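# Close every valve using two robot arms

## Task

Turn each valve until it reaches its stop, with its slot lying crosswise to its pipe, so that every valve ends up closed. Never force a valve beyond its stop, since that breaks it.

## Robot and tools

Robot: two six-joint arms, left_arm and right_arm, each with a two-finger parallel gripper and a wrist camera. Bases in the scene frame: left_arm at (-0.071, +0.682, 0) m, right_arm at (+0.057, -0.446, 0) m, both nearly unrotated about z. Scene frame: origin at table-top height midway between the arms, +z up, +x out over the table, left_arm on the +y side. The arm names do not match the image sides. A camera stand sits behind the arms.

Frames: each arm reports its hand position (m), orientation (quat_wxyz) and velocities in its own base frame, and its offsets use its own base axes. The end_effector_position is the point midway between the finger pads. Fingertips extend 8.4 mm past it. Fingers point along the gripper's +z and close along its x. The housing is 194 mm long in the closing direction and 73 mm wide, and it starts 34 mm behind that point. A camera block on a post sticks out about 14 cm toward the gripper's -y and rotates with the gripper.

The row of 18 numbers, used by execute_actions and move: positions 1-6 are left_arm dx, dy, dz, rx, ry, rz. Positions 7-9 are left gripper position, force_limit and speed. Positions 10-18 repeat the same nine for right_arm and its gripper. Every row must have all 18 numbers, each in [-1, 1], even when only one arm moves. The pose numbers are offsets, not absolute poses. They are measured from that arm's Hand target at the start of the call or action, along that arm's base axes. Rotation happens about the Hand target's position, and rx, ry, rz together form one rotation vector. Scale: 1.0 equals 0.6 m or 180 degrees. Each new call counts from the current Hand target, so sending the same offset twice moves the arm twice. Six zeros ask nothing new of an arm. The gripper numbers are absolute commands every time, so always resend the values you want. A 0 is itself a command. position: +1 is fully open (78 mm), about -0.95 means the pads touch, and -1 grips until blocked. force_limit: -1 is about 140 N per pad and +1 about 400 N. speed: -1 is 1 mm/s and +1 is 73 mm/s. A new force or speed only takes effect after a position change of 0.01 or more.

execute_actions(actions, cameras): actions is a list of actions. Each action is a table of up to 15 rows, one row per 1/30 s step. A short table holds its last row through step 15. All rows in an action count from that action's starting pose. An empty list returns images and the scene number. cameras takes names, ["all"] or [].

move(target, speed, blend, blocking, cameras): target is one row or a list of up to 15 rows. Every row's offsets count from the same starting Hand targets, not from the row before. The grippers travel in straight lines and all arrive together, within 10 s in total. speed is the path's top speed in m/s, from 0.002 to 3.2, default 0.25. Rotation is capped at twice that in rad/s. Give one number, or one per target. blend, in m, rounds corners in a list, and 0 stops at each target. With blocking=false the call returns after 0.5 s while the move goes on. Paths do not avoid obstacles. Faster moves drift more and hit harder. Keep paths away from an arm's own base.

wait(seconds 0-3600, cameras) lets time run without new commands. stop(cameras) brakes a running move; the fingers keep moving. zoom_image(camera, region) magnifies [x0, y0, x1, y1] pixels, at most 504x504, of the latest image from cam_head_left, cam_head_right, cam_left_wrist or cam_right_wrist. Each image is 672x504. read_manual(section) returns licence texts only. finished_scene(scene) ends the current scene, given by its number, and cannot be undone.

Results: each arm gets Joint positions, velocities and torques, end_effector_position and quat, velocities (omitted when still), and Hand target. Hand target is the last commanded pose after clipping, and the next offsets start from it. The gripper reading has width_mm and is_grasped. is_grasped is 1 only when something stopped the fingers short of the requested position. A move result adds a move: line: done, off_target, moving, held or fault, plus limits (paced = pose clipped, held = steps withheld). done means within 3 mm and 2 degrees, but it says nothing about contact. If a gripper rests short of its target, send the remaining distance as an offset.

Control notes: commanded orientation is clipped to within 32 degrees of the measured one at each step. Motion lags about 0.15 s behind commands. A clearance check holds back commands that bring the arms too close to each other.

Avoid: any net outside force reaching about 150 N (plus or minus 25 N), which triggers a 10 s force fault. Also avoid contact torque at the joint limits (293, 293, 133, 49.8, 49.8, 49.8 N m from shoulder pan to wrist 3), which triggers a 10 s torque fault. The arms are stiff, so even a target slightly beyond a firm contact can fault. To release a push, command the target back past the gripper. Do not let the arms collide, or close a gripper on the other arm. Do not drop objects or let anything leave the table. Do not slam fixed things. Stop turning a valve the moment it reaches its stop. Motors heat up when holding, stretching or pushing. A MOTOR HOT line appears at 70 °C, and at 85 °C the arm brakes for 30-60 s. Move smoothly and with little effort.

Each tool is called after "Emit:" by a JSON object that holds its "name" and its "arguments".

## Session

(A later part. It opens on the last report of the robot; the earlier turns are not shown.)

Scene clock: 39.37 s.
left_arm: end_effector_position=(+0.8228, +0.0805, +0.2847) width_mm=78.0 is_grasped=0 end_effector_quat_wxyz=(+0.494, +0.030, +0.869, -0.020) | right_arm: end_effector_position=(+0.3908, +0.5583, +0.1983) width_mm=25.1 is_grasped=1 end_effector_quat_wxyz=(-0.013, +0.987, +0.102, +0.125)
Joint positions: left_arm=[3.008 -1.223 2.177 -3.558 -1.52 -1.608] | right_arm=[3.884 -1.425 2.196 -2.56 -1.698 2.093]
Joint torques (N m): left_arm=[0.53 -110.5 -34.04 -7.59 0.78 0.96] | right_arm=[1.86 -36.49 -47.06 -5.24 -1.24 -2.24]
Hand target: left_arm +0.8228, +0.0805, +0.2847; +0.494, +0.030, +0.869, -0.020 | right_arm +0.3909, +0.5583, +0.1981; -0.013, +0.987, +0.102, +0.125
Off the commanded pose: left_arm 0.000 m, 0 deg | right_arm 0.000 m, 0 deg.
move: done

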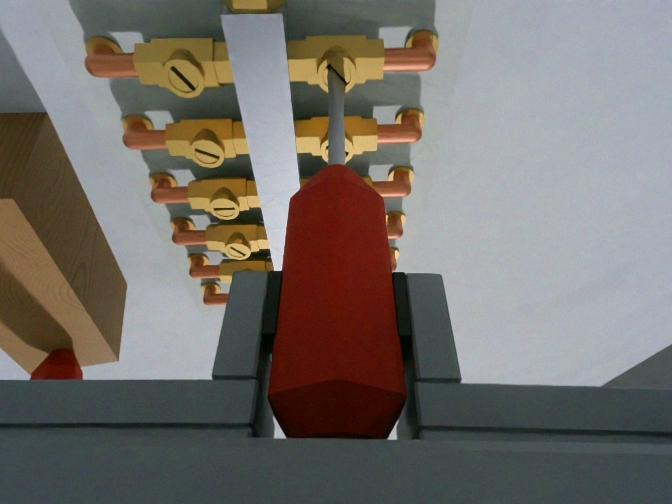

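Emit:
{"name": "move", "arguments": {"target": [0,0,0,0,0,0,1,1,1,0.0003,0.0001,-0.0012,0,0,0,-0.98,0,-0.4], "speed": 0.02}}

Scene clock: 39.97 s.
left_arm: end_effector_position=(+0.8228, +0.0805, +0.2847) width_mm=78.0 is_grasped=0 end_effector_quat_wxyz=(+0.494, +0.030, +0.869, -0.020) | right_arm: end_effector_position=(+0.3911, +0.5584, +0.1975) width_mm=25.1 is_grasped=1 end_effector_quat_wxyz=(-0.013, +0.987, +0.102, +0.125)
Joint positions: left_arm=[3.008 -1.223 2.177 -3.558 -1.52 -1.608] | right_arm=[3.884 -1.423 2.196 -2.561 -1.698 2.093]
Joint torques (N m): left_arm=[-1.41 -109.97 -33.79 -7.77 0.82 0.85] | right_arm=[-13.02 -5.29 -20.07 -0.61 2.73 -4]
Hand target: left_arm +0.8228, +0.0805, +0.2847; +0.494, +0.030, +0.869, -0.020 | right_arm +0.3910, +0.5584, +0.1973; -0.013, +0.987, +0.102, +0.125
Off the commanded pose: left_arm 0.000 m, 0 deg | right_arm 0.000 m, 0 deg.
move: done

Emit:
{"name": "wait", "arguments": {"seconds": 0.05, "cameras": ["cam_right_wrist"]}}

Emit:
{"name": "zoom_image", "arguments": {"camera": "cam_right_wrist", "region": [316, 50, 358, 92]}}

Scene clock: 40.10 s.
left_arm: end_effector_position=(+0.8228, +0.0805, +0.2847) width_mm=78.0 is_grasped=0 end_effector_quat_wxyz=(+0.494, +0.030, +0.869, -0.020) | right_arm: end_effector_position=(+0.3910, +0.5584, +0.1974) width_mm=25.1 is_grasped=1 end_effector_quat_wxyz=(-0.013, +0.987, +0.102, +0.125)
Joint positions: left_arm=[3.008 -1.223 2.177 -3.558 -1.52 -1.608] | right_arm=[3.884 -1.423 2.196 -2.561 -1.698 2.093]
Joint torques (N m): left_arm=[0.58 -109.01 -33.82 -7.42 0.74 1.16] | right_arm=[-11.7 -0.79 -17.67 -0.23 2.76 -4.2]
Hand target: left_arm +0.8228, +0.0805, +0.2847; +0.494, +0.030, +0.869, -0.020 | right_arm +0.3910, +0.5584, +0.1973; -0.013, +0.987, +0.102, +0.125
Tool commands: left_gripper/position=+1.0 left_gripper/force_limit=+1.0 left_gripper/speed=+1.0 right_gripper/position=-0.98 right_gripper/force_limit=+0.0 right_gripper/speed=-0.4
Off the commanded pose: left_arm 0.000 m, 0 deg | right_arm 0.000 m, 0 deg.
wait: 0.07 s; no rest

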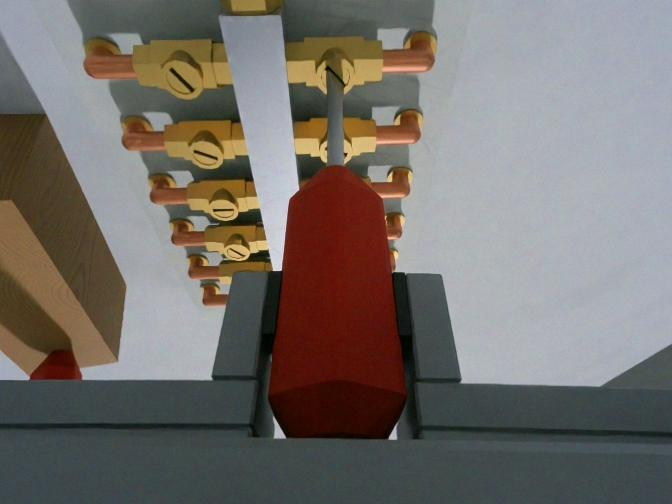

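Scaled by 12.000.

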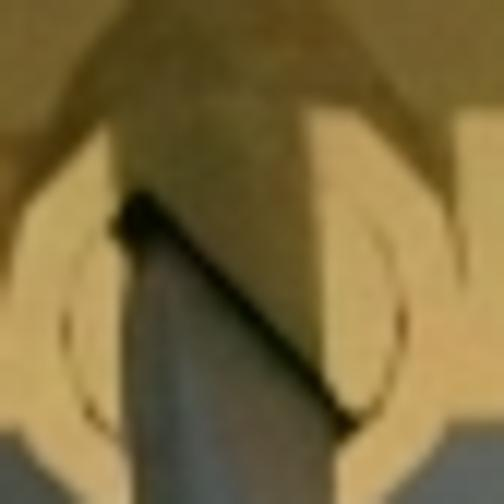

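Emit:
{"name": "move", "arguments": {"target": [[0,0,0,0,0,0,1,1,1,-0.0008,-0.0002,0.0034,0,0,0,-0.98,0,-0.4],[0,0,0,0,0,0,1,1,1,-0.0006,0.0000,0.0034,0,0,0,-0.98,0,-0.4],[0,0,0,0,0,0,1,1,1,0.0002,0.0002,0.0003,0,0,0,-0.98,0,-0.4]], "speed": 0.02, "cameras": ["cam_right_wrist"]}}

Emit:
{"name": "zoom_image", "arguments": {"camera": "cam_right_wrist", "region": [316, 50, 358, 92]}}

Scene clock: 41.07 s.
left_arm: end_effector_position=(+0.8228, +0.0805, +0.2847) width_mm=78.0 is_grasped=0 end_effector_quat_wxyz=(+0.494, +0.030, +0.869, -0.020) | right_arm: end_effector_position=(+0.3911, +0.5586, +0.1977) width_mm=25.1 is_grasped=1 end_effector_quat_wxyz=(-0.013, +0.987, +0.102, +0.125)
Joint positions: left_arm=[3.008 -1.223 2.177 -3.558 -1.52 -1.608] | right_arm=[3.884 -1.424 2.195 -2.561 -1.698 2.093]
Joint torques (N m): left_arm=[0.43 -108.35 -33.65 -7.69 0.75 1.01] | right_arm=[-2.37 -43.03 -49.19 -5.66 -0.72 -4.4]
Hand target: left_arm +0.8228, +0.0805, +0.2847; +0.494, +0.030, +0.869, -0.020 | right_arm +0.3912, +0.5585, +0.1975; -0.013, +0.987, +0.102, +0.125
Off the commanded pose: left_arm 0.000 m, 0 deg | right_arm 0.000 m, 0 deg.
move: done

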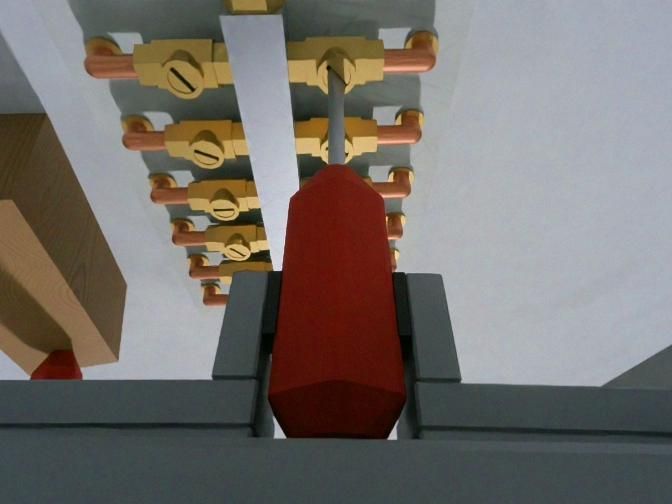

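Scaled by 12.000.

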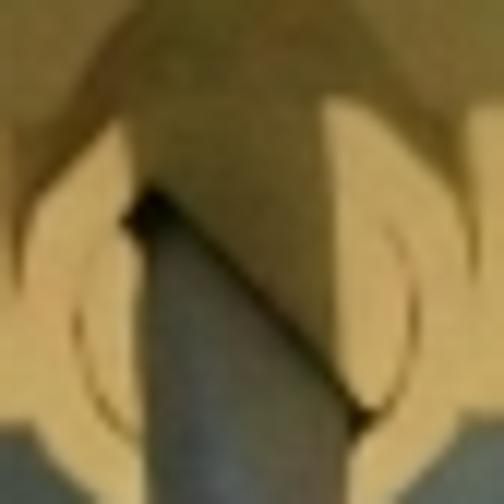

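Emit:
{"name": "move", "arguments": {"target": [0,0,0,0,0,0,1,1,1,0.0002,0.0,-0.001,0,0,0,-0.98,0,-0.4], "speed": 0.02, "cameras": ["cam_right_wrist"]}}

Emit:
{"name": "zoom_image", "arguments": {"camera": "cam_right_wrist", "region": [316, 50, 358, 92]}}

Scene clock: 42.87 s.
left_arm: end_effector_position=(+0.8228, +0.0805, +0.2847) width_mm=78.0 is_grasped=0 end_effector_quat_wxyz=(+0.494, +0.030, +0.869, -0.020) | right_arm: end_effector_position=(+0.3913, +0.5585, +0.1969) width_mm=25.1 is_grasped=1 end_effector_quat_wxyz=(-0.013, +0.987, +0.102, +0.125)
Joint positions: left_arm=[3.008 -1.223 2.177 -3.558 -1.52 -1.608] | right_arm=[3.883 -1.422 2.196 -2.562 -1.698 2.093]
Joint torques (N m): left_arm=[0.75 -110.47 -33.65 -7.71 0.93 1.2] | right_arm=[-6.21 -41.08 -49.18 -5.46 -0.03 -4.02]
Hand target: left_arm +0.8228, +0.0805, +0.2847; +0.494, +0.030, +0.869, -0.020 | right_arm +0.3913, +0.5585, +0.1969; -0.013, +0.987, +0.102, +0.125
Off the commanded pose: left_arm 0.000 m, 0 deg | right_arm 0.000 m, 0 deg.
move: done

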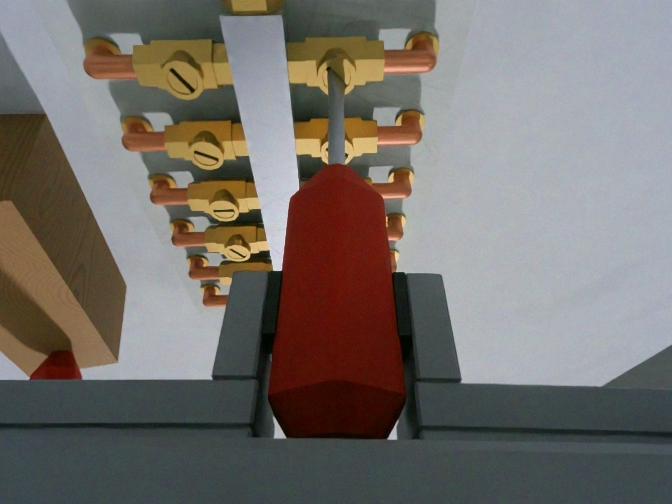

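Scaled by 12.000.

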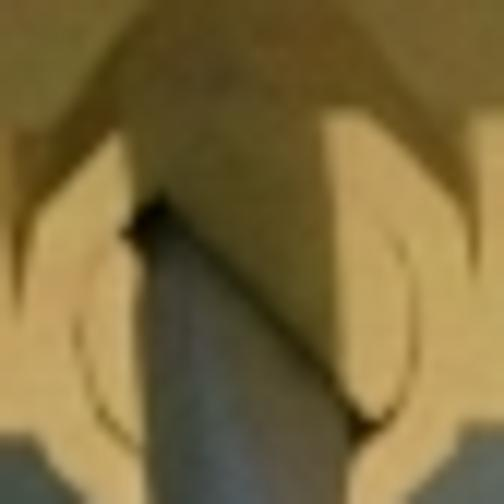

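Emit:
{"name": "move", "arguments": {"target": [0,0,0,0,0,0,1,1,1,0.0006,0.0001,-0.0025,0,0,0,-0.98,0,-0.4], "speed": 0.02}}

Scene clock: 43.43 s.
left_arm: end_effector_position=(+0.8228, +0.0805, +0.2847) width_mm=78.0 is_grasped=0 end_effector_quat_wxyz=(+0.494, +0.030, +0.869, -0.020) | right_arm: end_effector_position=(+0.3917, +0.5586, +0.1956) width_mm=25.1 is_grasped=1 end_effector_quat_wxyz=(-0.013, +0.987, +0.102, +0.125)
Joint positions: left_arm=[3.008 -1.223 2.177 -3.558 -1.52 -1.608] | right_arm=[3.883 -1.42 2.196 -2.565 -1.698 2.092]
Joint torques (N m): left_arm=[-0.27 -109.89 -33.5 -7.64 0.78 0.99] | right_arm=[-9.98 -24.41 -37.01 -3.41 3.29 -4.11]
Hand target: left_arm +0.8228, +0.0805, +0.2847; +0.494, +0.030, +0.869, -0.020 | right_arm +0.3916, +0.5585, +0.1954; -0.013, +0.987, +0.102, +0.125
Off the commanded pose: left_arm 0.000 m, 0 deg | right_arm 0.000 m, 0 deg.
move: done

Emit:
{"name": "move", "arguments": {"target": [0,0,0,0,0,0,1,1,1,-0.0007,0.0001,0.0003,0.027,0.0057,-0.1076,-0.98,0,-0.4], "speed": 0.15, "cameras": ["cam_right_wrist"]}}

Emit:
{"name": "zoom_image", "arguments": {"camera": "cam_right_wrist", "region": [296, 40, 380, 180]}}

Scene clock: 45.53 s.
left_arm: end_effector_position=(+0.8228, +0.0805, +0.2847) width_mm=78.0 is_grasped=0 end_effector_quat_wxyz=(+0.494, +0.030, +0.869, -0.020) | right_arm: end_effector_position=(+0.3912, +0.5586, +0.1956) width_mm=25.1 is_grasped=1 end_effector_quat_wxyz=(-0.035, +0.990, -0.071, +0.121)
Joint positions: left_arm=[3.008 -1.223 2.177 -3.558 -1.52 -1.608] | right_arm=[3.884 -1.42 2.197 -2.565 -1.698 2.442]
Joint torques (N m): left_arm=[-1.36 -108.33 -33.68 -7.69 1.05 1.24] | right_arm=[0.06 -44.22 -56.71 -2.21 -8.49 3.9]
Hand target: left_arm +0.8228, +0.0805, +0.2847; +0.494, +0.030, +0.869, -0.020 | right_arm +0.3912, +0.5586, +0.1956; -0.035, +0.990, -0.071, +0.121
Off the commanded pose: left_arm 0.000 m, 0 deg | right_arm 0.000 m, 0 deg.
move: done

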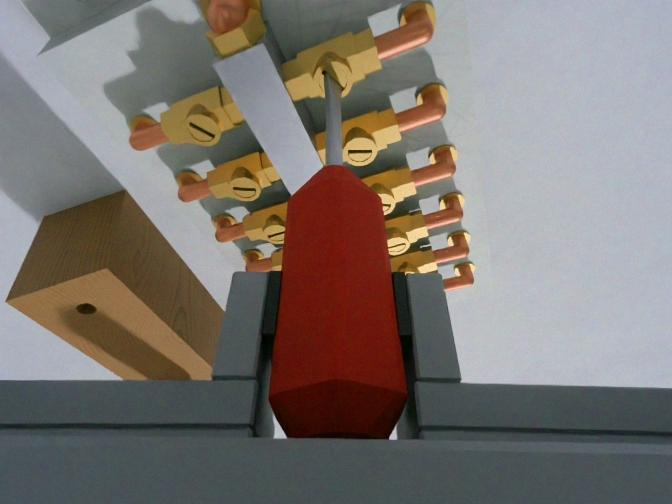

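Scaled by 3.600.

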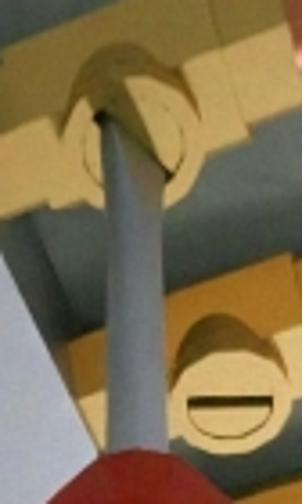

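Emit:
{"name": "move", "arguments": {"target": [0,0,0,0,0,0,1,1,1,-0.0019,0.0003,-0.0005,0,0,0,-0.98,0,-0.4], "speed": 0.03, "cameras": ["cam_right_wrist"]}}

Emit:
{"name": "zoom_image", "arguments": {"camera": "cam_right_wrist", "region": [296, 40, 380, 180]}}

Scene clock: 54.33 s.
left_arm: end_effector_position=(+0.8228, +0.0805, +0.2847) width_mm=78.0 is_grasped=0 end_effector_quat_wxyz=(+0.494, +0.030, +0.869, -0.020) | right_arm: end_effector_position=(+0.3901, +0.5588, +0.1953) width_mm=25.1 is_grasped=1 end_effector_quat_wxyz=(-0.035, +0.990, -0.071, +0.121)
Joint positions: left_arm=[3.008 -1.223 2.177 -3.558 -1.52 -1.608] | right_arm=[3.885 -1.421 2.198 -2.566 -1.698 2.443]
Joint torques (N m): left_arm=[-0.03 -111.54 -33.89 -7.37 1.16 1.09] | right_arm=[5.76 -46.39 -38.65 -4.05 -4.61 3.83]
Hand target: left_arm +0.8228, +0.0805, +0.2847; +0.494, +0.030, +0.869, -0.020 | right_arm +0.3901, +0.5588, +0.1953; -0.035, +0.990, -0.071, +0.121
Off the commanded pose: left_arm 0.000 m, 0 deg | right_arm 0.000 m, 0 deg.
move: done

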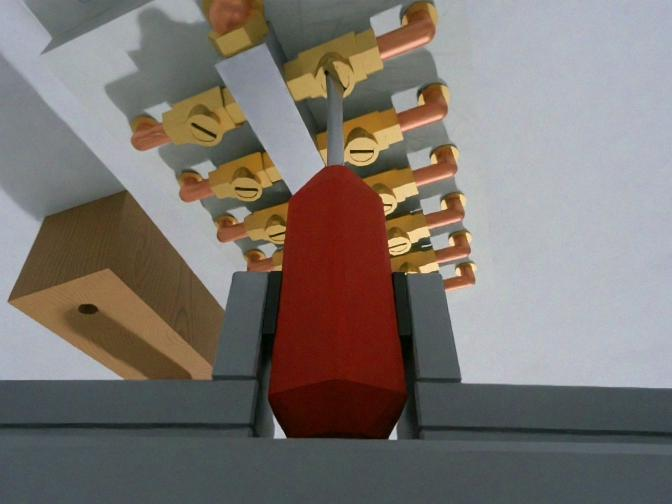

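Scaled by 3.600.

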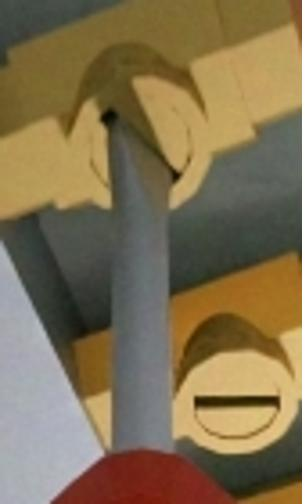

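Emit:
{"name": "move", "arguments": {"target": [0,0,0,0,0,0,1,1,1,-0.0022,0.0009,-0.0003,0.027,0.0057,-0.1076,-0.98,0,-0.4], "speed": 0.15, "cameras": ["cam_right_wrist"]}}

Emit:
{"name": "zoom_image", "arguments": {"camera": "cam_right_wrist", "region": [296, 40, 380, 180]}}

Scene clock: 56.20 s.
left_arm: end_effector_position=(+0.8228, +0.0805, +0.2847) width_mm=78.0 is_grasped=0 end_effector_quat_wxyz=(+0.494, +0.030, +0.869, -0.020) | right_arm: end_effector_position=(+0.3887, +0.5593, +0.1951) width_mm=25.1 is_grasped=1 end_effector_quat_wxyz=(-0.055, +0.962, -0.241, +0.113) end_effector_velocity=(+0.000, +0.001, +0.001) end_effector_angular_velocity=(+0.003, +0.000, -0.005)
Joint positions: left_arm=[3.008 -1.223 2.177 -3.558 -1.52 -1.608] | right_arm=[3.887 -1.421 2.198 -2.565 -1.699 2.794]
Joint velocities: left_arm=[within noise] | right_arm=[0 -0.001 0 0 0.001 0.005]
Joint torques (N m): left_arm=[-0.87 -109.86 -33.79 -7.6 1.06 1.14] | right_arm=[4.55 -45.28 -58.35 -2.59 -6.69 3.51]
Hand target: left_arm +0.8228, +0.0805, +0.2847; +0.494, +0.030, +0.869, -0.020 | right_arm +0.3888, +0.5593, +0.1951; -0.055, +0.962, -0.242, +0.113
Off the commanded pose: left_arm 0.000 m, 0 deg | right_arm 0.000 m, 0 deg.
move: done

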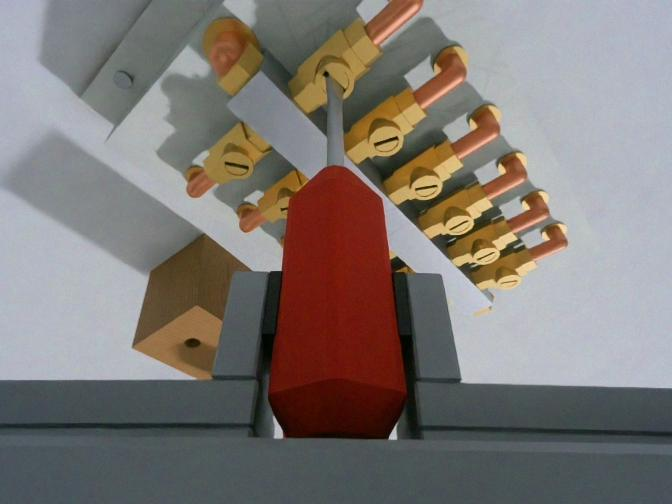

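Scaled by 3.600.

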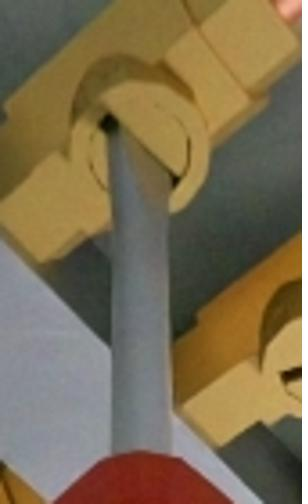

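Emit:
{"name": "move", "arguments": {"target": [0,0,0,0,0,0,1,1,1,-0.0004,0.0002,-0.0001,0.0054,0.0011,-0.0215,-0.98,0,-0.4], "speed": 0.05}}

Emit:
{"name": "move", "arguments": {"target": [0,0,0,0,0,0,1,1,1,-0.0002,0.0001,-0.0,0.0027,0.0006,-0.0108,-0.98,0,-0.4], "speed": 0.05}}

Scene clock: 57.50 s.
left_arm: end_effector_position=(+0.8228, +0.0805, +0.2847) width_mm=78.0 is_grasped=0 end_effector_quat_wxyz=(+0.494, +0.030, +0.869, -0.020) | right_arm: end_effector_position=(+0.3885, +0.5594, +0.1951) width_mm=25.1 is_grasped=1 end_effector_quat_wxyz=(-0.059, +0.953, -0.275, +0.111)
Joint positions: left_arm=[3.008 -1.223 2.177 -3.558 -1.52 -1.608] | right_arm=[3.888 -1.421 2.198 -2.566 -1.699 2.864]
Joint torques (N m): left_arm=[-0.42 -109.88 -33.42 -7.39 1.02 1.21] | right_arm=[3.7 -37.67 -46 -5.48 -7.34 3.71]
Hand target: left_arm +0.8228, +0.0805, +0.2847; +0.494, +0.030, +0.869, -0.020 | right_arm +0.3885, +0.5594, +0.1951; -0.059, +0.953, -0.275, +0.111
Off the commanded pose: left_arm 0.000 m, 0 deg | right_arm 0.000 m, 0 deg.
move: done

Scene clock: 58.30 s.
left_arm: end_effector_position=(+0.8228, +0.0805, +0.2847) width_mm=78.0 is_grasped=0 end_effector_quat_wxyz=(+0.494, +0.030, +0.869, -0.020) | right_arm: end_effector_position=(+0.3884, +0.5595, +0.1950) width_mm=25.1 is_grasped=1 end_effector_quat_wxyz=(-0.061, +0.948, -0.292, +0.110)
Joint positions: left_arm=[3.008 -1.223 2.177 -3.558 -1.52 -1.608] | right_arm=[3.888 -1.421 2.198 -2.565 -1.699 2.9]
Joint torques (N m): left_arm=[0.26 -110.01 -33.28 -7.47 0.82 1.26] | right_arm=[4.09 -40.08 -51.58 -2.62 -7.24 3.62]
Hand target: left_arm +0.8228, +0.0805, +0.2847; +0.494, +0.030, +0.869, -0.020 | right_arm +0.3884, +0.5595, +0.1951; -0.061, +0.948, -0.292, +0.110
Off the commanded pose: left_arm 0.000 m, 0 deg | right_arm 0.000 m, 0 deg.
move: done

Emit:
{"name": "move", "arguments": {"target": [0,0,0,0,0,0,1,1,1,-0.0002,0.0001,-0.0,0.0027,0.0006,-0.0108,-0.98,0,-0.4], "speed": 0.05, "cameras": ["cam_right_wrist"]}}

Emit:
{"name": "zoom_image", "arguments": {"camera": "cam_right_wrist", "region": [290, 20, 390, 120]}}

Scene clock: 59.20 s.
left_arm: end_effector_position=(+0.8228, +0.0805, +0.2847) width_mm=78.0 is_grasped=0 end_effector_quat_wxyz=(+0.494, +0.030, +0.869, -0.020) | right_arm: end_effector_position=(+0.3883, +0.5595, +0.1950) width_mm=25.1 is_grasped=1 end_effector_quat_wxyz=(-0.063, +0.943, -0.308, +0.109)
Joint positions: left_arm=[3.008 -1.223 2.177 -3.558 -1.52 -1.608] | right_arm=[3.888 -1.421 2.198 -2.565 -1.699 2.935]
Joint torques (N m): left_arm=[1.31 -108.82 -33.55 -7.58 0.99 1.09] | right_arm=[2.6 -49.44 -60.85 -2.75 -6.85 6.4]
Hand target: left_arm +0.8228, +0.0805, +0.2847; +0.494, +0.030, +0.869, -0.020 | right_arm +0.3883, +0.5596, +0.1951; -0.063, +0.943, -0.308, +0.109
Off the commanded pose: left_arm 0.000 m, 0 deg | right_arm 0.000 m, 0 deg.
move: done

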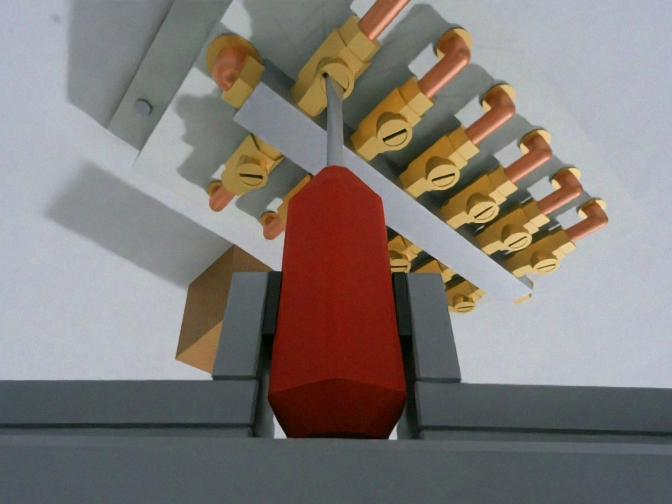

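Scaled by 5.040.

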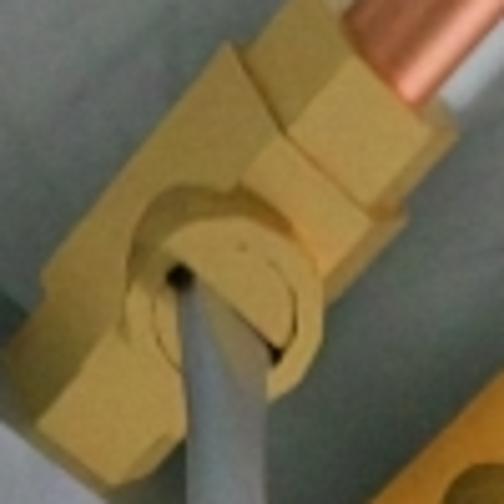

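Emit:
{"name": "move", "arguments": {"target": [[0,0,0,0,0,0,1,1,1,0,0,0,-0.0027,-0.0006,0.0108,-0.98,0,-0.4],[0,0,0,0,0,0,1,1,1,-0.0049,-0.001,0.0193,-0.0027,-0.0006,0.0108,-0.98,0,-0.4],[0,0,0,0,0,0,1,1,1,0.0186,-0.0652,0.0169,-0.1095,-0.0229,0.4359,-0.98,0,-0.4],[0,0,0,0,0,0,1,1,1,0.0213,-0.0646,0.0071,-0.1095,-0.0229,0.4359,-0.98,0,-0.4]], "speed": [0.05,0.08,0.3,0.05], "cameras": ["cam_right_wrist"]}}

Emit:
{"name": "zoom_image", "arguments": {"camera": "cam_right_wrist", "region": [316, 50, 358, 92]}}

Scene clock: 64.00 s.
left_arm: end_effector_position=(+0.8228, +0.0805, +0.2847) width_mm=78.0 is_grasped=0 end_effector_quat_wxyz=(+0.494, +0.030, +0.869, -0.020) | right_arm: end_effector_position=(+0.4010, +0.5208, +0.1995) width_mm=25.1 is_grasped=1 end_effector_quat_wxyz=(+0.023, +0.917, +0.378, +0.123)
Joint positions: left_arm=[3.008 -1.223 2.177 -3.558 -1.52 -1.608] | right_arm=[3.825 -1.465 2.242 -2.572 -1.685 1.46]
Joint torques (N m): left_arm=[0.12 -108.51 -33.81 -7.65 1.22 1.39] | right_arm=[-7.65 -37.57 -50.05 -5.3 3.63 -4.33]
Hand target: left_arm +0.8228, +0.0805, +0.2847; +0.494, +0.030, +0.869, -0.020 | right_arm +0.4011, +0.5208, +0.1993; +0.023, +0.917, +0.378, +0.123
Off the commanded pose: left_arm 0.000 m, 0 deg | right_arm 0.000 m, 0 deg.
move: done

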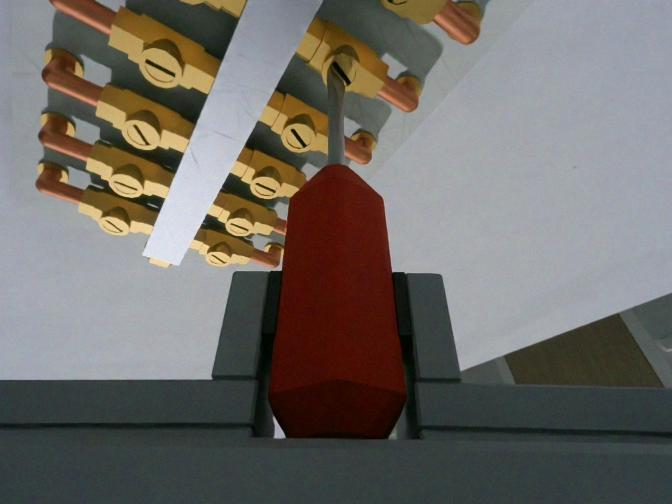

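Scaled by 12.000.

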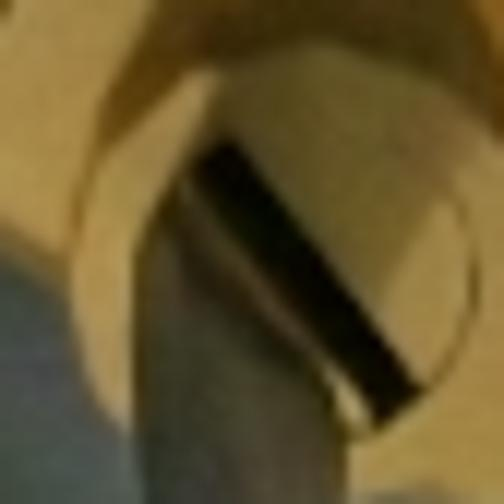

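Emit:
{"name": "move", "arguments": {"target": [0,0,0,0,0,0,1,1,1,0.0023,0.002,-0.0009,0.0068,0.0014,-0.0269,-0.98,0,-0.4], "speed": 0.05, "cameras": ["cam_right_wrist"]}}

Emit:
{"name": "zoom_image", "arguments": {"camera": "cam_right_wrist", "region": [316, 50, 358, 92]}}

Scene clock: 65.70 s.
left_arm: end_effector_position=(+0.8228, +0.0805, +0.2847) width_mm=78.0 is_grasped=0 end_effector_quat_wxyz=(+0.494, +0.030, +0.869, -0.020) | right_arm: end_effector_position=(+0.4025, +0.5220, +0.1988) width_mm=25.1 is_grasped=1 end_effector_quat_wxyz=(+0.017, +0.933, +0.338, +0.124)
Joint positions: left_arm=[3.008 -1.223 2.177 -3.558 -1.52 -1.608] | right_arm=[3.825 -1.461 2.239 -2.573 -1.685 1.547]
Joint torques (N m): left_arm=[-0.15 -110.17 -33.28 -7.47 1.19 1.26] | right_arm=[4.2 -12.96 -49.93 -4.59 2.4 2.61]
Hand target: left_arm +0.8228, +0.0805, +0.2847; +0.494, +0.030, +0.869, -0.020 | right_arm +0.4024, +0.5220, +0.1988; +0.017, +0.933, +0.338, +0.124
Off the commanded pose: left_arm 0.000 m, 0 deg | right_arm 0.000 m, 0 deg.
move: done

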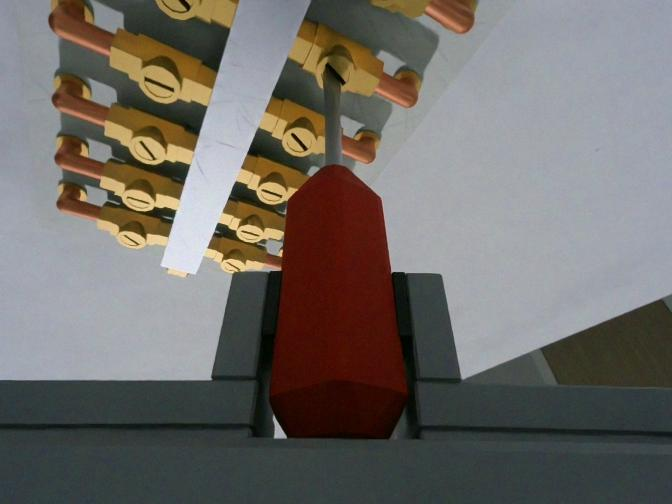

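Scaled by 12.000.

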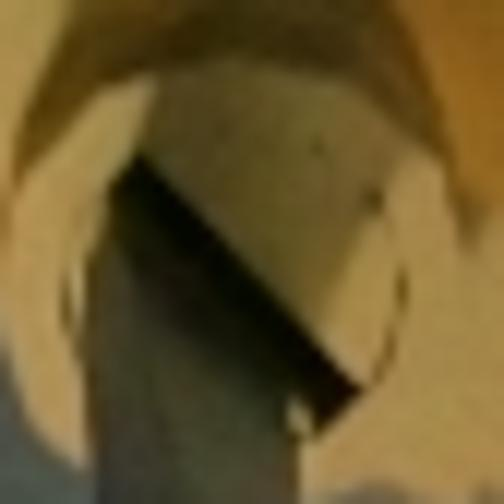

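Emit:
{"name": "move", "arguments": {"target": [0,0,0,0,0,0,1,1,1,-0.0012,-0.0002,0.0048,0,0,0,-0.98,0,-0.4], "speed": 0.05, "cameras": ["cam_right_wrist"]}}

Emit:
{"name": "zoom_image", "arguments": {"camera": "cam_right_wrist", "region": [316, 50, 358, 92]}}

Scene clock: 66.37 s.
left_arm: end_effector_position=(+0.8228, +0.0805, +0.2847) width_mm=78.0 is_grasped=0 end_effector_quat_wxyz=(+0.494, +0.030, +0.869, -0.020) | right_arm: end_effector_position=(+0.4017, +0.5219, +0.2016) width_mm=25.1 is_grasped=1 end_effector_quat_wxyz=(+0.017, +0.933, +0.338, +0.124)
Joint positions: left_arm=[3.008 -1.223 2.177 -3.558 -1.52 -1.608] | right_arm=[3.826 -1.466 2.238 -2.567 -1.685 1.548]
Joint torques (N m): left_arm=[0.21 -109.69 -33.26 -7.61 1.03 1.36] | right_arm=[11.92 -56.6 -64.59 -2.94 -3.77 1.97]
Hand target: left_arm +0.8228, +0.0805, +0.2847; +0.494, +0.030, +0.869, -0.020 | right_arm +0.4017, +0.5219, +0.2017; +0.017, +0.933, +0.338, +0.124
Off the commanded pose: left_arm 0.000 m, 0 deg | right_arm 0.000 m, 0 deg.
move: done

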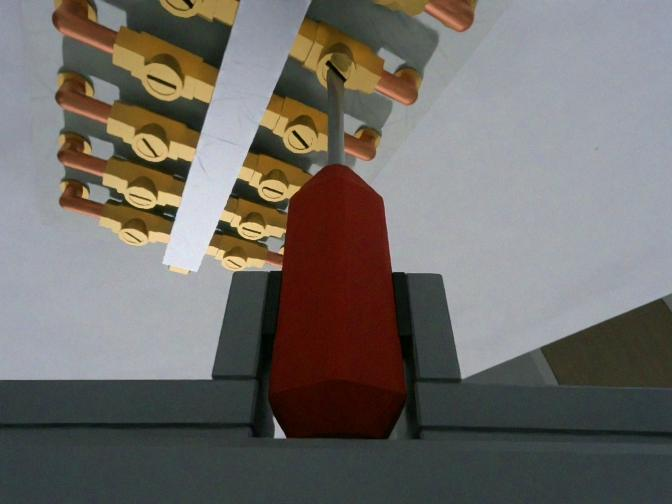

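Scaled by 12.000.

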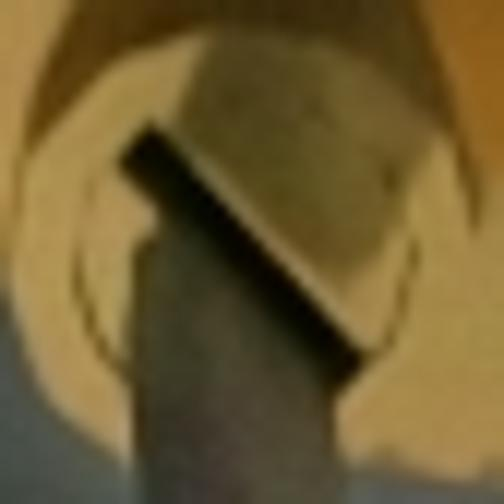

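Emit:
{"name": "move", "arguments": {"target": [0,0,0,0,0,0,1,1,1,0.0008,0.0002,-0.0032,0,0,0,-0.98,0,-0.4], "speed": 0.05, "cameras": ["cam_right_wrist"]}}

Emit:
{"name": "zoom_image", "arguments": {"camera": "cam_right_wrist", "region": [316, 50, 358, 92]}}

Scene clock: 67.37 s.
left_arm: end_effector_position=(+0.8228, +0.0805, +0.2847) width_mm=78.0 is_grasped=0 end_effector_quat_wxyz=(+0.494, +0.030, +0.869, -0.020) | right_arm: end_effector_position=(+0.4022, +0.5220, +0.1998) width_mm=25.1 is_grasped=1 end_effector_quat_wxyz=(+0.017, +0.933, +0.338, +0.124)
Joint positions: left_arm=[3.008 -1.223 2.177 -3.558 -1.52 -1.608] | right_arm=[3.826 -1.463 2.239 -2.571 -1.685 1.547]
Joint torques (N m): left_arm=[0.1 -110.07 -33.02 -7.61 1.3 1.28] | right_arm=[-6.71 -38.67 -49.68 -5.85 0.07 -3.97]
Hand target: left_arm +0.8228, +0.0805, +0.2847; +0.494, +0.030, +0.869, -0.020 | right_arm +0.4022, +0.5220, +0.1997; +0.017, +0.933, +0.338, +0.124
Off the commanded pose: left_arm 0.000 m, 0 deg | right_arm 0.000 m, 0 deg.
move: done

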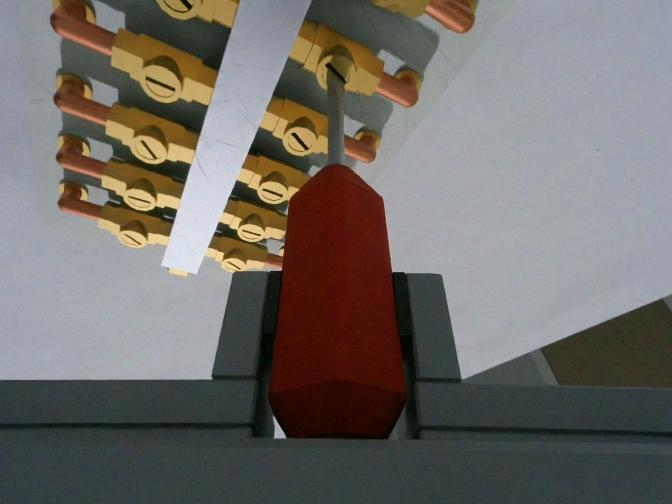

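Scaled by 12.000.

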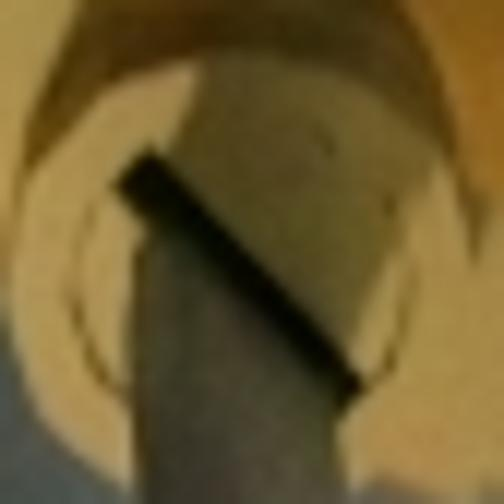

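Emit:
{"name": "move", "arguments": {"target": [0,0,0,0,0,0,1,1,1,0.0006,0.0001,-0.0025,0,0,0,-0.98,0,-0.4], "speed": 0.03, "cameras": ["cam_right_wrist"]}}

Emit:
{"name": "zoom_image", "arguments": {"camera": "cam_right_wrist", "region": [316, 50, 358, 92]}}

Scene clock: 68.00 s.
left_arm: end_effector_position=(+0.8228, +0.0805, +0.2847) width_mm=78.0 is_grasped=0 end_effector_quat_wxyz=(+0.494, +0.030, +0.869, -0.020) | right_arm: end_effector_position=(+0.4026, +0.5221, +0.1985) width_mm=25.1 is_grasped=1 end_effector_quat_wxyz=(+0.017, +0.933, +0.338, +0.124)
Joint positions: left_arm=[3.008 -1.223 2.177 -3.558 -1.52 -1.608] | right_arm=[3.825 -1.46 2.239 -2.574 -1.685 1.547]
Joint torques (N m): left_arm=[-0.52 -110.2 -33.26 -7.4 1.24 1.3] | right_arm=[-11.42 0.21 -20.89 -1.37 3.63 -4.13]
Hand target: left_arm +0.8228, +0.0805, +0.2847; +0.494, +0.030, +0.869, -0.020 | right_arm +0.4026, +0.5221, +0.1982; +0.017, +0.933, +0.338, +0.124
Off the commanded pose: left_arm 0.000 m, 0 deg | right_arm 0.000 m, 0 deg.
move: done

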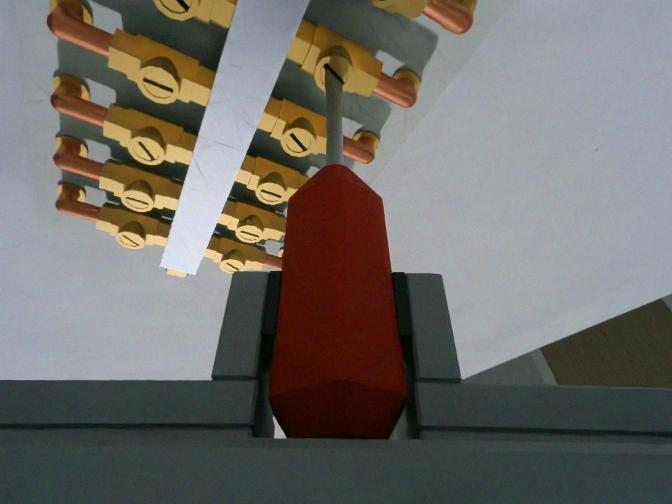

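Scaled by 12.000.

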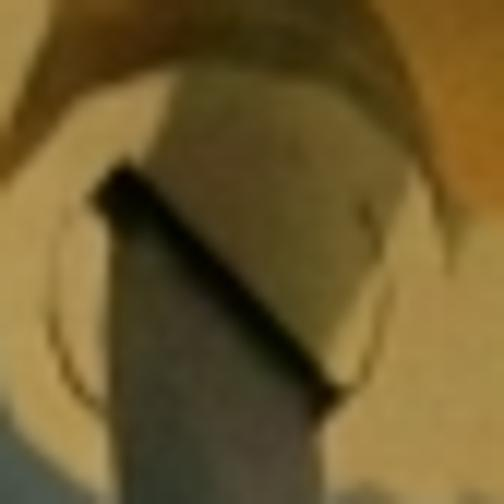

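Emit:
{"name": "move", "arguments": {"target": [[0,0,0,0,0,0,1,1,1,-0.0008,-0.0002,0.0034,0,0,0,-0.98,0,-0.4],[0,0,0,0,0,0,1,1,1,-0.0008,0.0006,0.0034,0,0,0,-0.98,0,-0.4],[0,0,0,0,0,0,1,1,1,-0.0003,0.0007,0.0015,0,0,0,-0.98,0,-0.4]], "speed": 0.03, "cameras": ["cam_right_wrist"]}}

Emit:
{"name": "zoom_image", "arguments": {"camera": "cam_right_wrist", "region": [316, 50, 358, 92]}}

Scene clock: 69.00 s.
left_arm: end_effector_position=(+0.8228, +0.0805, +0.2847) width_mm=78.0 is_grasped=0 end_effector_quat_wxyz=(+0.494, +0.030, +0.869, -0.020) | right_arm: end_effector_position=(+0.4024, +0.5225, +0.1993) width_mm=25.1 is_grasped=1 end_effector_quat_wxyz=(+0.017, +0.933, +0.338, +0.124)
Joint positions: left_arm=[3.008 -1.223 2.177 -3.558 -1.52 -1.608] | right_arm=[3.826 -1.461 2.238 -2.572 -1.685 1.548]
Joint torques (N m): left_arm=[0.25 -109.34 -33.94 -7.85 1.23 1.18] | right_arm=[9.25 -39.48 -55.71 -5.9 -3.9 2.12]
Hand target: left_arm +0.8228, +0.0805, +0.2847; +0.494, +0.030, +0.869, -0.020 | right_arm +0.4024, +0.5225, +0.1991; +0.017, +0.933, +0.338, +0.124
Off the commanded pose: left_arm 0.000 m, 0 deg | right_arm 0.000 m, 0 deg.
move: done

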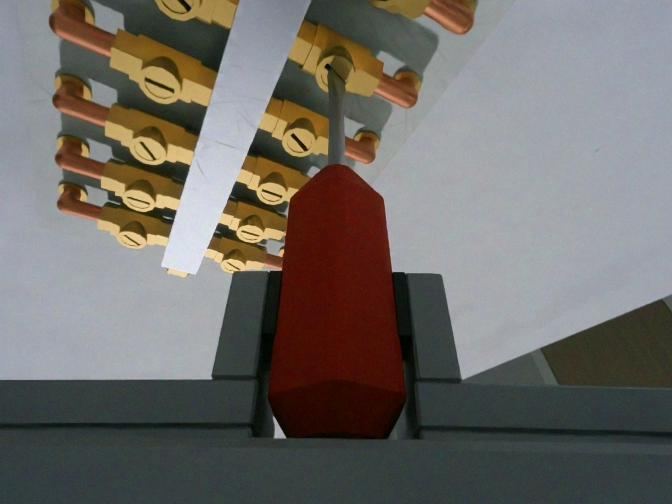

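Scaled by 12.000.

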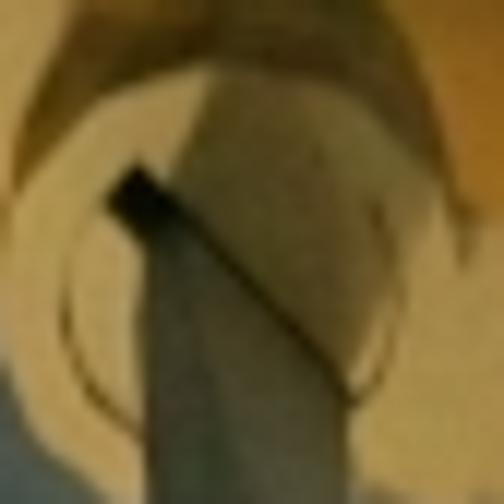

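Emit:
{"name": "move", "arguments": {"target": [[0,0,0,0,0,0,1,1,1,-0.0006,0.0001,0,0,0,0,-0.98,0,-0.4],[0,0,0,0,0,0,1,1,1,-0.0004,0.0001,-0.0008,0,0,0,-0.98,0,-0.4]], "speed": 0.02, "cameras": ["cam_right_wrist"]}}

Emit:
{"name": "zoom_image", "arguments": {"camera": "cam_right_wrist", "region": [316, 50, 358, 92]}}

Scene clock: 69.67 s.
left_arm: end_effector_position=(+0.8228, +0.0805, +0.2847) width_mm=78.0 is_grasped=0 end_effector_quat_wxyz=(+0.494, +0.030, +0.869, -0.020) | right_arm: end_effector_position=(+0.4021, +0.5225, +0.1987) width_mm=25.1 is_grasped=1 end_effector_quat_wxyz=(+0.017, +0.933, +0.338, +0.124)
Joint positions: left_arm=[3.008 -1.223 2.177 -3.558 -1.52 -1.608] | right_arm=[3.826 -1.46 2.239 -2.573 -1.685 1.548]
Joint torques (N m): left_arm=[0.07 -108.94 -33.05 -7.24 1.39 1.47] | right_arm=[9.35 -37.91 -48.64 -5.79 -4.21 2.11]
Hand target: left_arm +0.8228, +0.0805, +0.2847; +0.494, +0.030, +0.869, -0.020 | right_arm +0.4021, +0.5225, +0.1987; +0.017, +0.933, +0.338, +0.124
Off the commanded pose: left_arm 0.000 m, 0 deg | right_arm 0.000 m, 0 deg.
move: done

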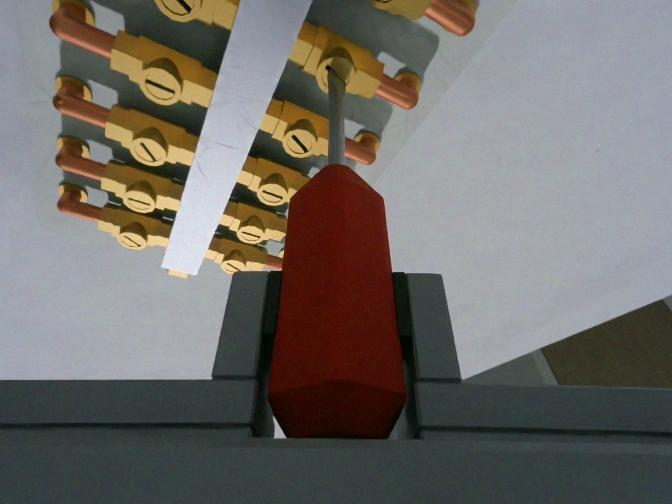

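Scaled by 12.000.

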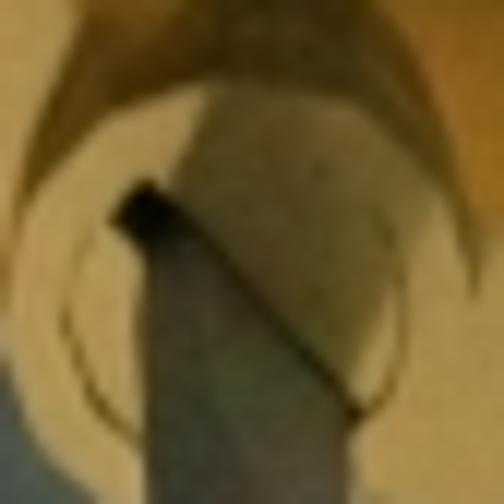

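Emit:
{"name": "move", "arguments": {"target": [0,0,0,0,0,0,1,1,1,0.0002,0.0,-0.001,0,0,0,-0.98,0,-0.4], "speed": 0.02}}

Scene clock: 70.20 s.
left_arm: end_effector_position=(+0.8228, +0.0805, +0.2847) width_mm=78.0 is_grasped=0 end_effector_quat_wxyz=(+0.494, +0.030, +0.869, -0.020) | right_arm: end_effector_position=(+0.4022, +0.5226, +0.1981) width_mm=25.1 is_grasped=1 end_effector_quat_wxyz=(+0.017, +0.933, +0.338, +0.124)
Joint positions: left_arm=[3.008 -1.223 2.177 -3.558 -1.52 -1.608] | right_arm=[3.826 -1.459 2.239 -2.575 -1.685 1.548]
Joint torques (N m): left_arm=[-0.67 -108.47 -33.01 -7.58 1.55 1.4] | right_arm=[-3.46 -39.55 -49.5 -5.72 -2.71 -2.8]
Hand target: left_arm +0.8228, +0.0805, +0.2847; +0.494, +0.030, +0.869, -0.020 | right_arm +0.4023, +0.5225, +0.1981; +0.017, +0.933, +0.338, +0.124
Off the commanded pose: left_arm 0.000 m, 0 deg | right_arm 0.000 m, 0 deg.
move: done

In. Deeper 1 mm.

Emit:
{"name": "move", "arguments": {"target": [0,0,0,0,0,0,1,1,1,0.0004,0.0001,-0.0016,0,0,0,-0.98,0,-0.4], "speed": 0.02, "cameras": ["cam_right_wrist"]}}

Emit:
{"name": "zoom_image", "arguments": {"camera": "cam_right_wrist", "region": [316, 50, 358, 92]}}

Scene clock: 70.83 s.
left_arm: end_effector_position=(+0.8228, +0.0805, +0.2847) width_mm=78.0 is_grasped=0 end_effector_quat_wxyz=(+0.494, +0.030, +0.869, -0.020) | right_arm: end_effector_position=(+0.4025, +0.5226, +0.1971) width_mm=25.1 is_grasped=1 end_effector_quat_wxyz=(+0.017, +0.933, +0.338, +0.124)
Joint positions: left_arm=[3.008 -1.223 2.177 -3.558 -1.52 -1.608] | right_arm=[3.826 -1.458 2.24 -2.577 -1.685 1.548]
Joint torques (N m): left_arm=[0.66 -109.47 -33.47 -7.55 1.26 1.33] | right_arm=[-6.74 -39.42 -49.3 -5.73 1.54 -4.1]
Hand target: left_arm +0.8228, +0.0805, +0.2847; +0.494, +0.030, +0.869, -0.020 | right_arm +0.4025, +0.5226, +0.1971; +0.017, +0.933, +0.338, +0.124
Off the commanded pose: left_arm 0.000 m, 0 deg | right_arm 0.000 m, 0 deg.
move: done

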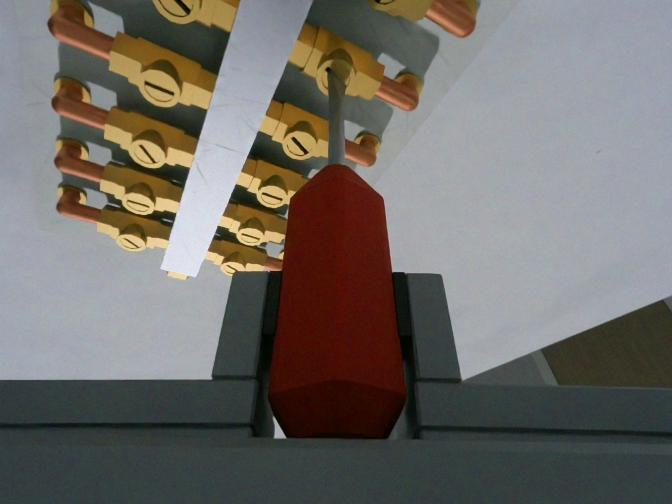

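Scaled by 12.000.

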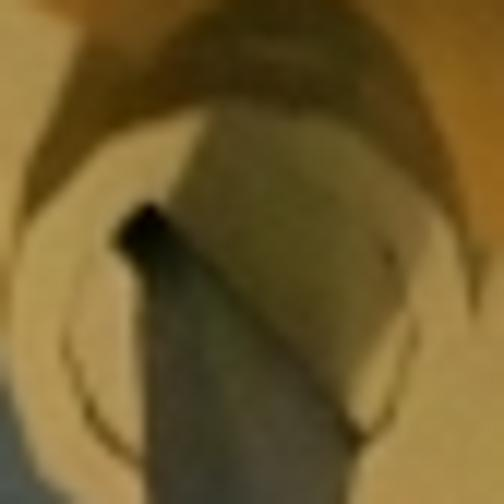

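Emit:
{"name": "move", "arguments": {"target": [[0,0,0,0,0,0,1,1,1,-0.0026,-0.0012,-0.0007,0.0338,0.0071,-0.1345,-0.98,0,-0.4]], "speed": 0.2, "cameras": ["cam_right_wrist"]}}

Emit:
{"name": "zoom_image", "arguments": {"camera": "cam_right_wrist", "region": [296, 40, 380, 180]}}

Scene clock: 73.13 s.
left_arm: end_effector_position=(+0.8228, +0.0805, +0.2847) width_mm=78.0 is_grasped=0 end_effector_quat_wxyz=(+0.494, +0.030, +0.869, -0.020) | right_arm: end_effector_position=(+0.4009, +0.5219, +0.1967) width_mm=25.1 is_grasped=1 end_effector_quat_wxyz=(-0.010, +0.984, +0.128, +0.125)
Joint positions: left_arm=[3.008 -1.223 2.177 -3.558 -1.52 -1.608] | right_arm=[3.827 -1.459 2.243 -2.578 -1.685 1.984]
Joint torques (N m): left_arm=[0.67 -109.13 -33.22 -7.37 1.58 1.41] | right_arm=[8.45 -55.46 -56.59 -4.2 -4.23 2.66]
Hand target: left_arm +0.8228, +0.0805, +0.2847; +0.494, +0.030, +0.869, -0.020 | right_arm +0.4009, +0.5219, +0.1967; -0.010, +0.984, +0.128, +0.125
Off the commanded pose: left_arm 0.000 m, 0 deg | right_arm 0.000 m, 0 deg.
move: done

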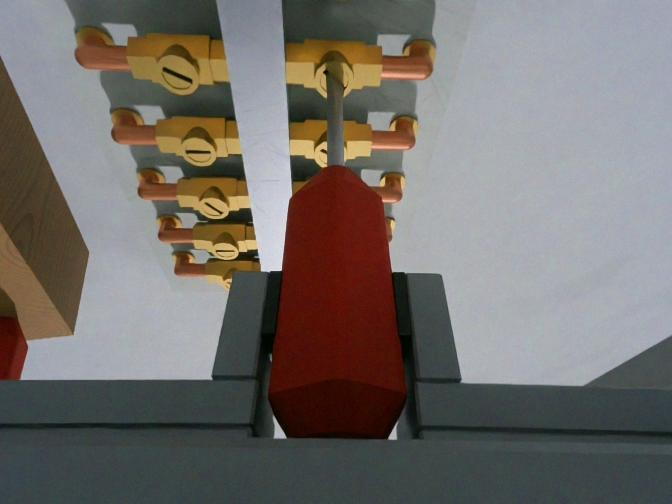

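Scaled by 3.600.

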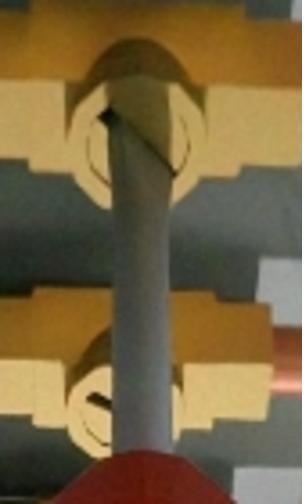

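Emit:
{"name": "move", "arguments": {"target": [[0,0,0,0,0,0,1,1,1,-0.0029,0.0001,-0.0007,0.0338,0.0071,-0.1345,-0.98,0,-0.4],[0,0,0,0,0,0,1,1,1,-0.0053,0.0013,-0.0013,0.0649,0.0136,-0.2583,-0.98,0,-0.4]], "speed": [0.2,0.12], "cameras": ["cam_right_wrist"]}}

Emit:
{"name": "zoom_image", "arguments": {"camera": "cam_right_wrist", "region": [296, 40, 380, 180]}}

Scene clock: 77.00 s.
left_arm: end_effector_position=(+0.8228, +0.0805, +0.2847) width_mm=78.0 is_grasped=0 end_effector_quat_wxyz=(+0.494, +0.030, +0.869, -0.020) | right_arm: end_effector_position=(+0.3978, +0.5226, +0.1959) width_mm=25.1 is_grasped=1 end_effector_quat_wxyz=(-0.060, +0.951, -0.283, +0.110)
Joint positions: left_arm=[3.008 -1.223 2.177 -3.558 -1.52 -1.608] | right_arm=[3.831 -1.46 2.245 -2.58 -1.687 2.827]
Joint torques (N m): left_arm=[-0.14 -110.23 -33.39 -7.41 1.21 1.7] | right_arm=[7.27 -38.71 -59.84 -5.23 -4.75 3.72]
Hand target: left_arm +0.8228, +0.0805, +0.2847; +0.494, +0.030, +0.869, -0.020 | right_arm +0.3978, +0.5227, +0.1959; -0.060, +0.951, -0.283, +0.110
Off the commanded pose: left_arm 0.000 m, 0 deg | right_arm 0.000 m, 0 deg.
move: done

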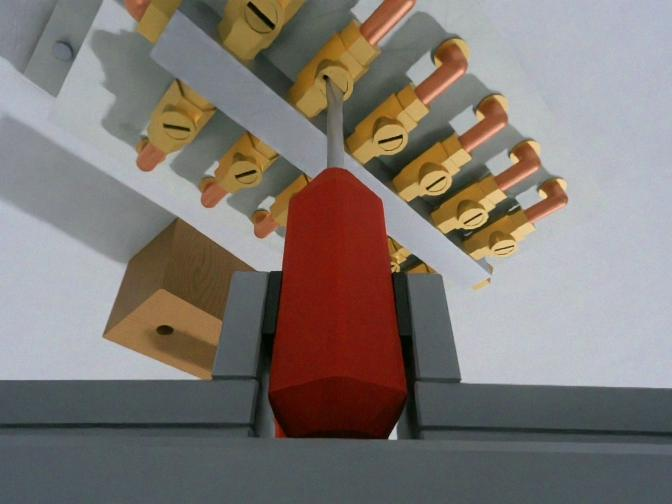

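Scaled by 3.600.

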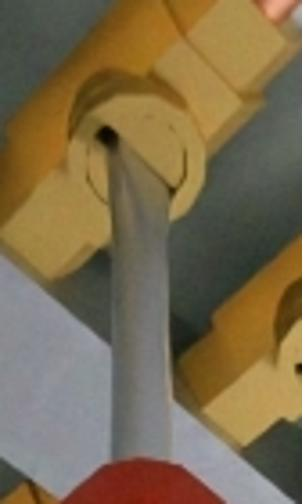

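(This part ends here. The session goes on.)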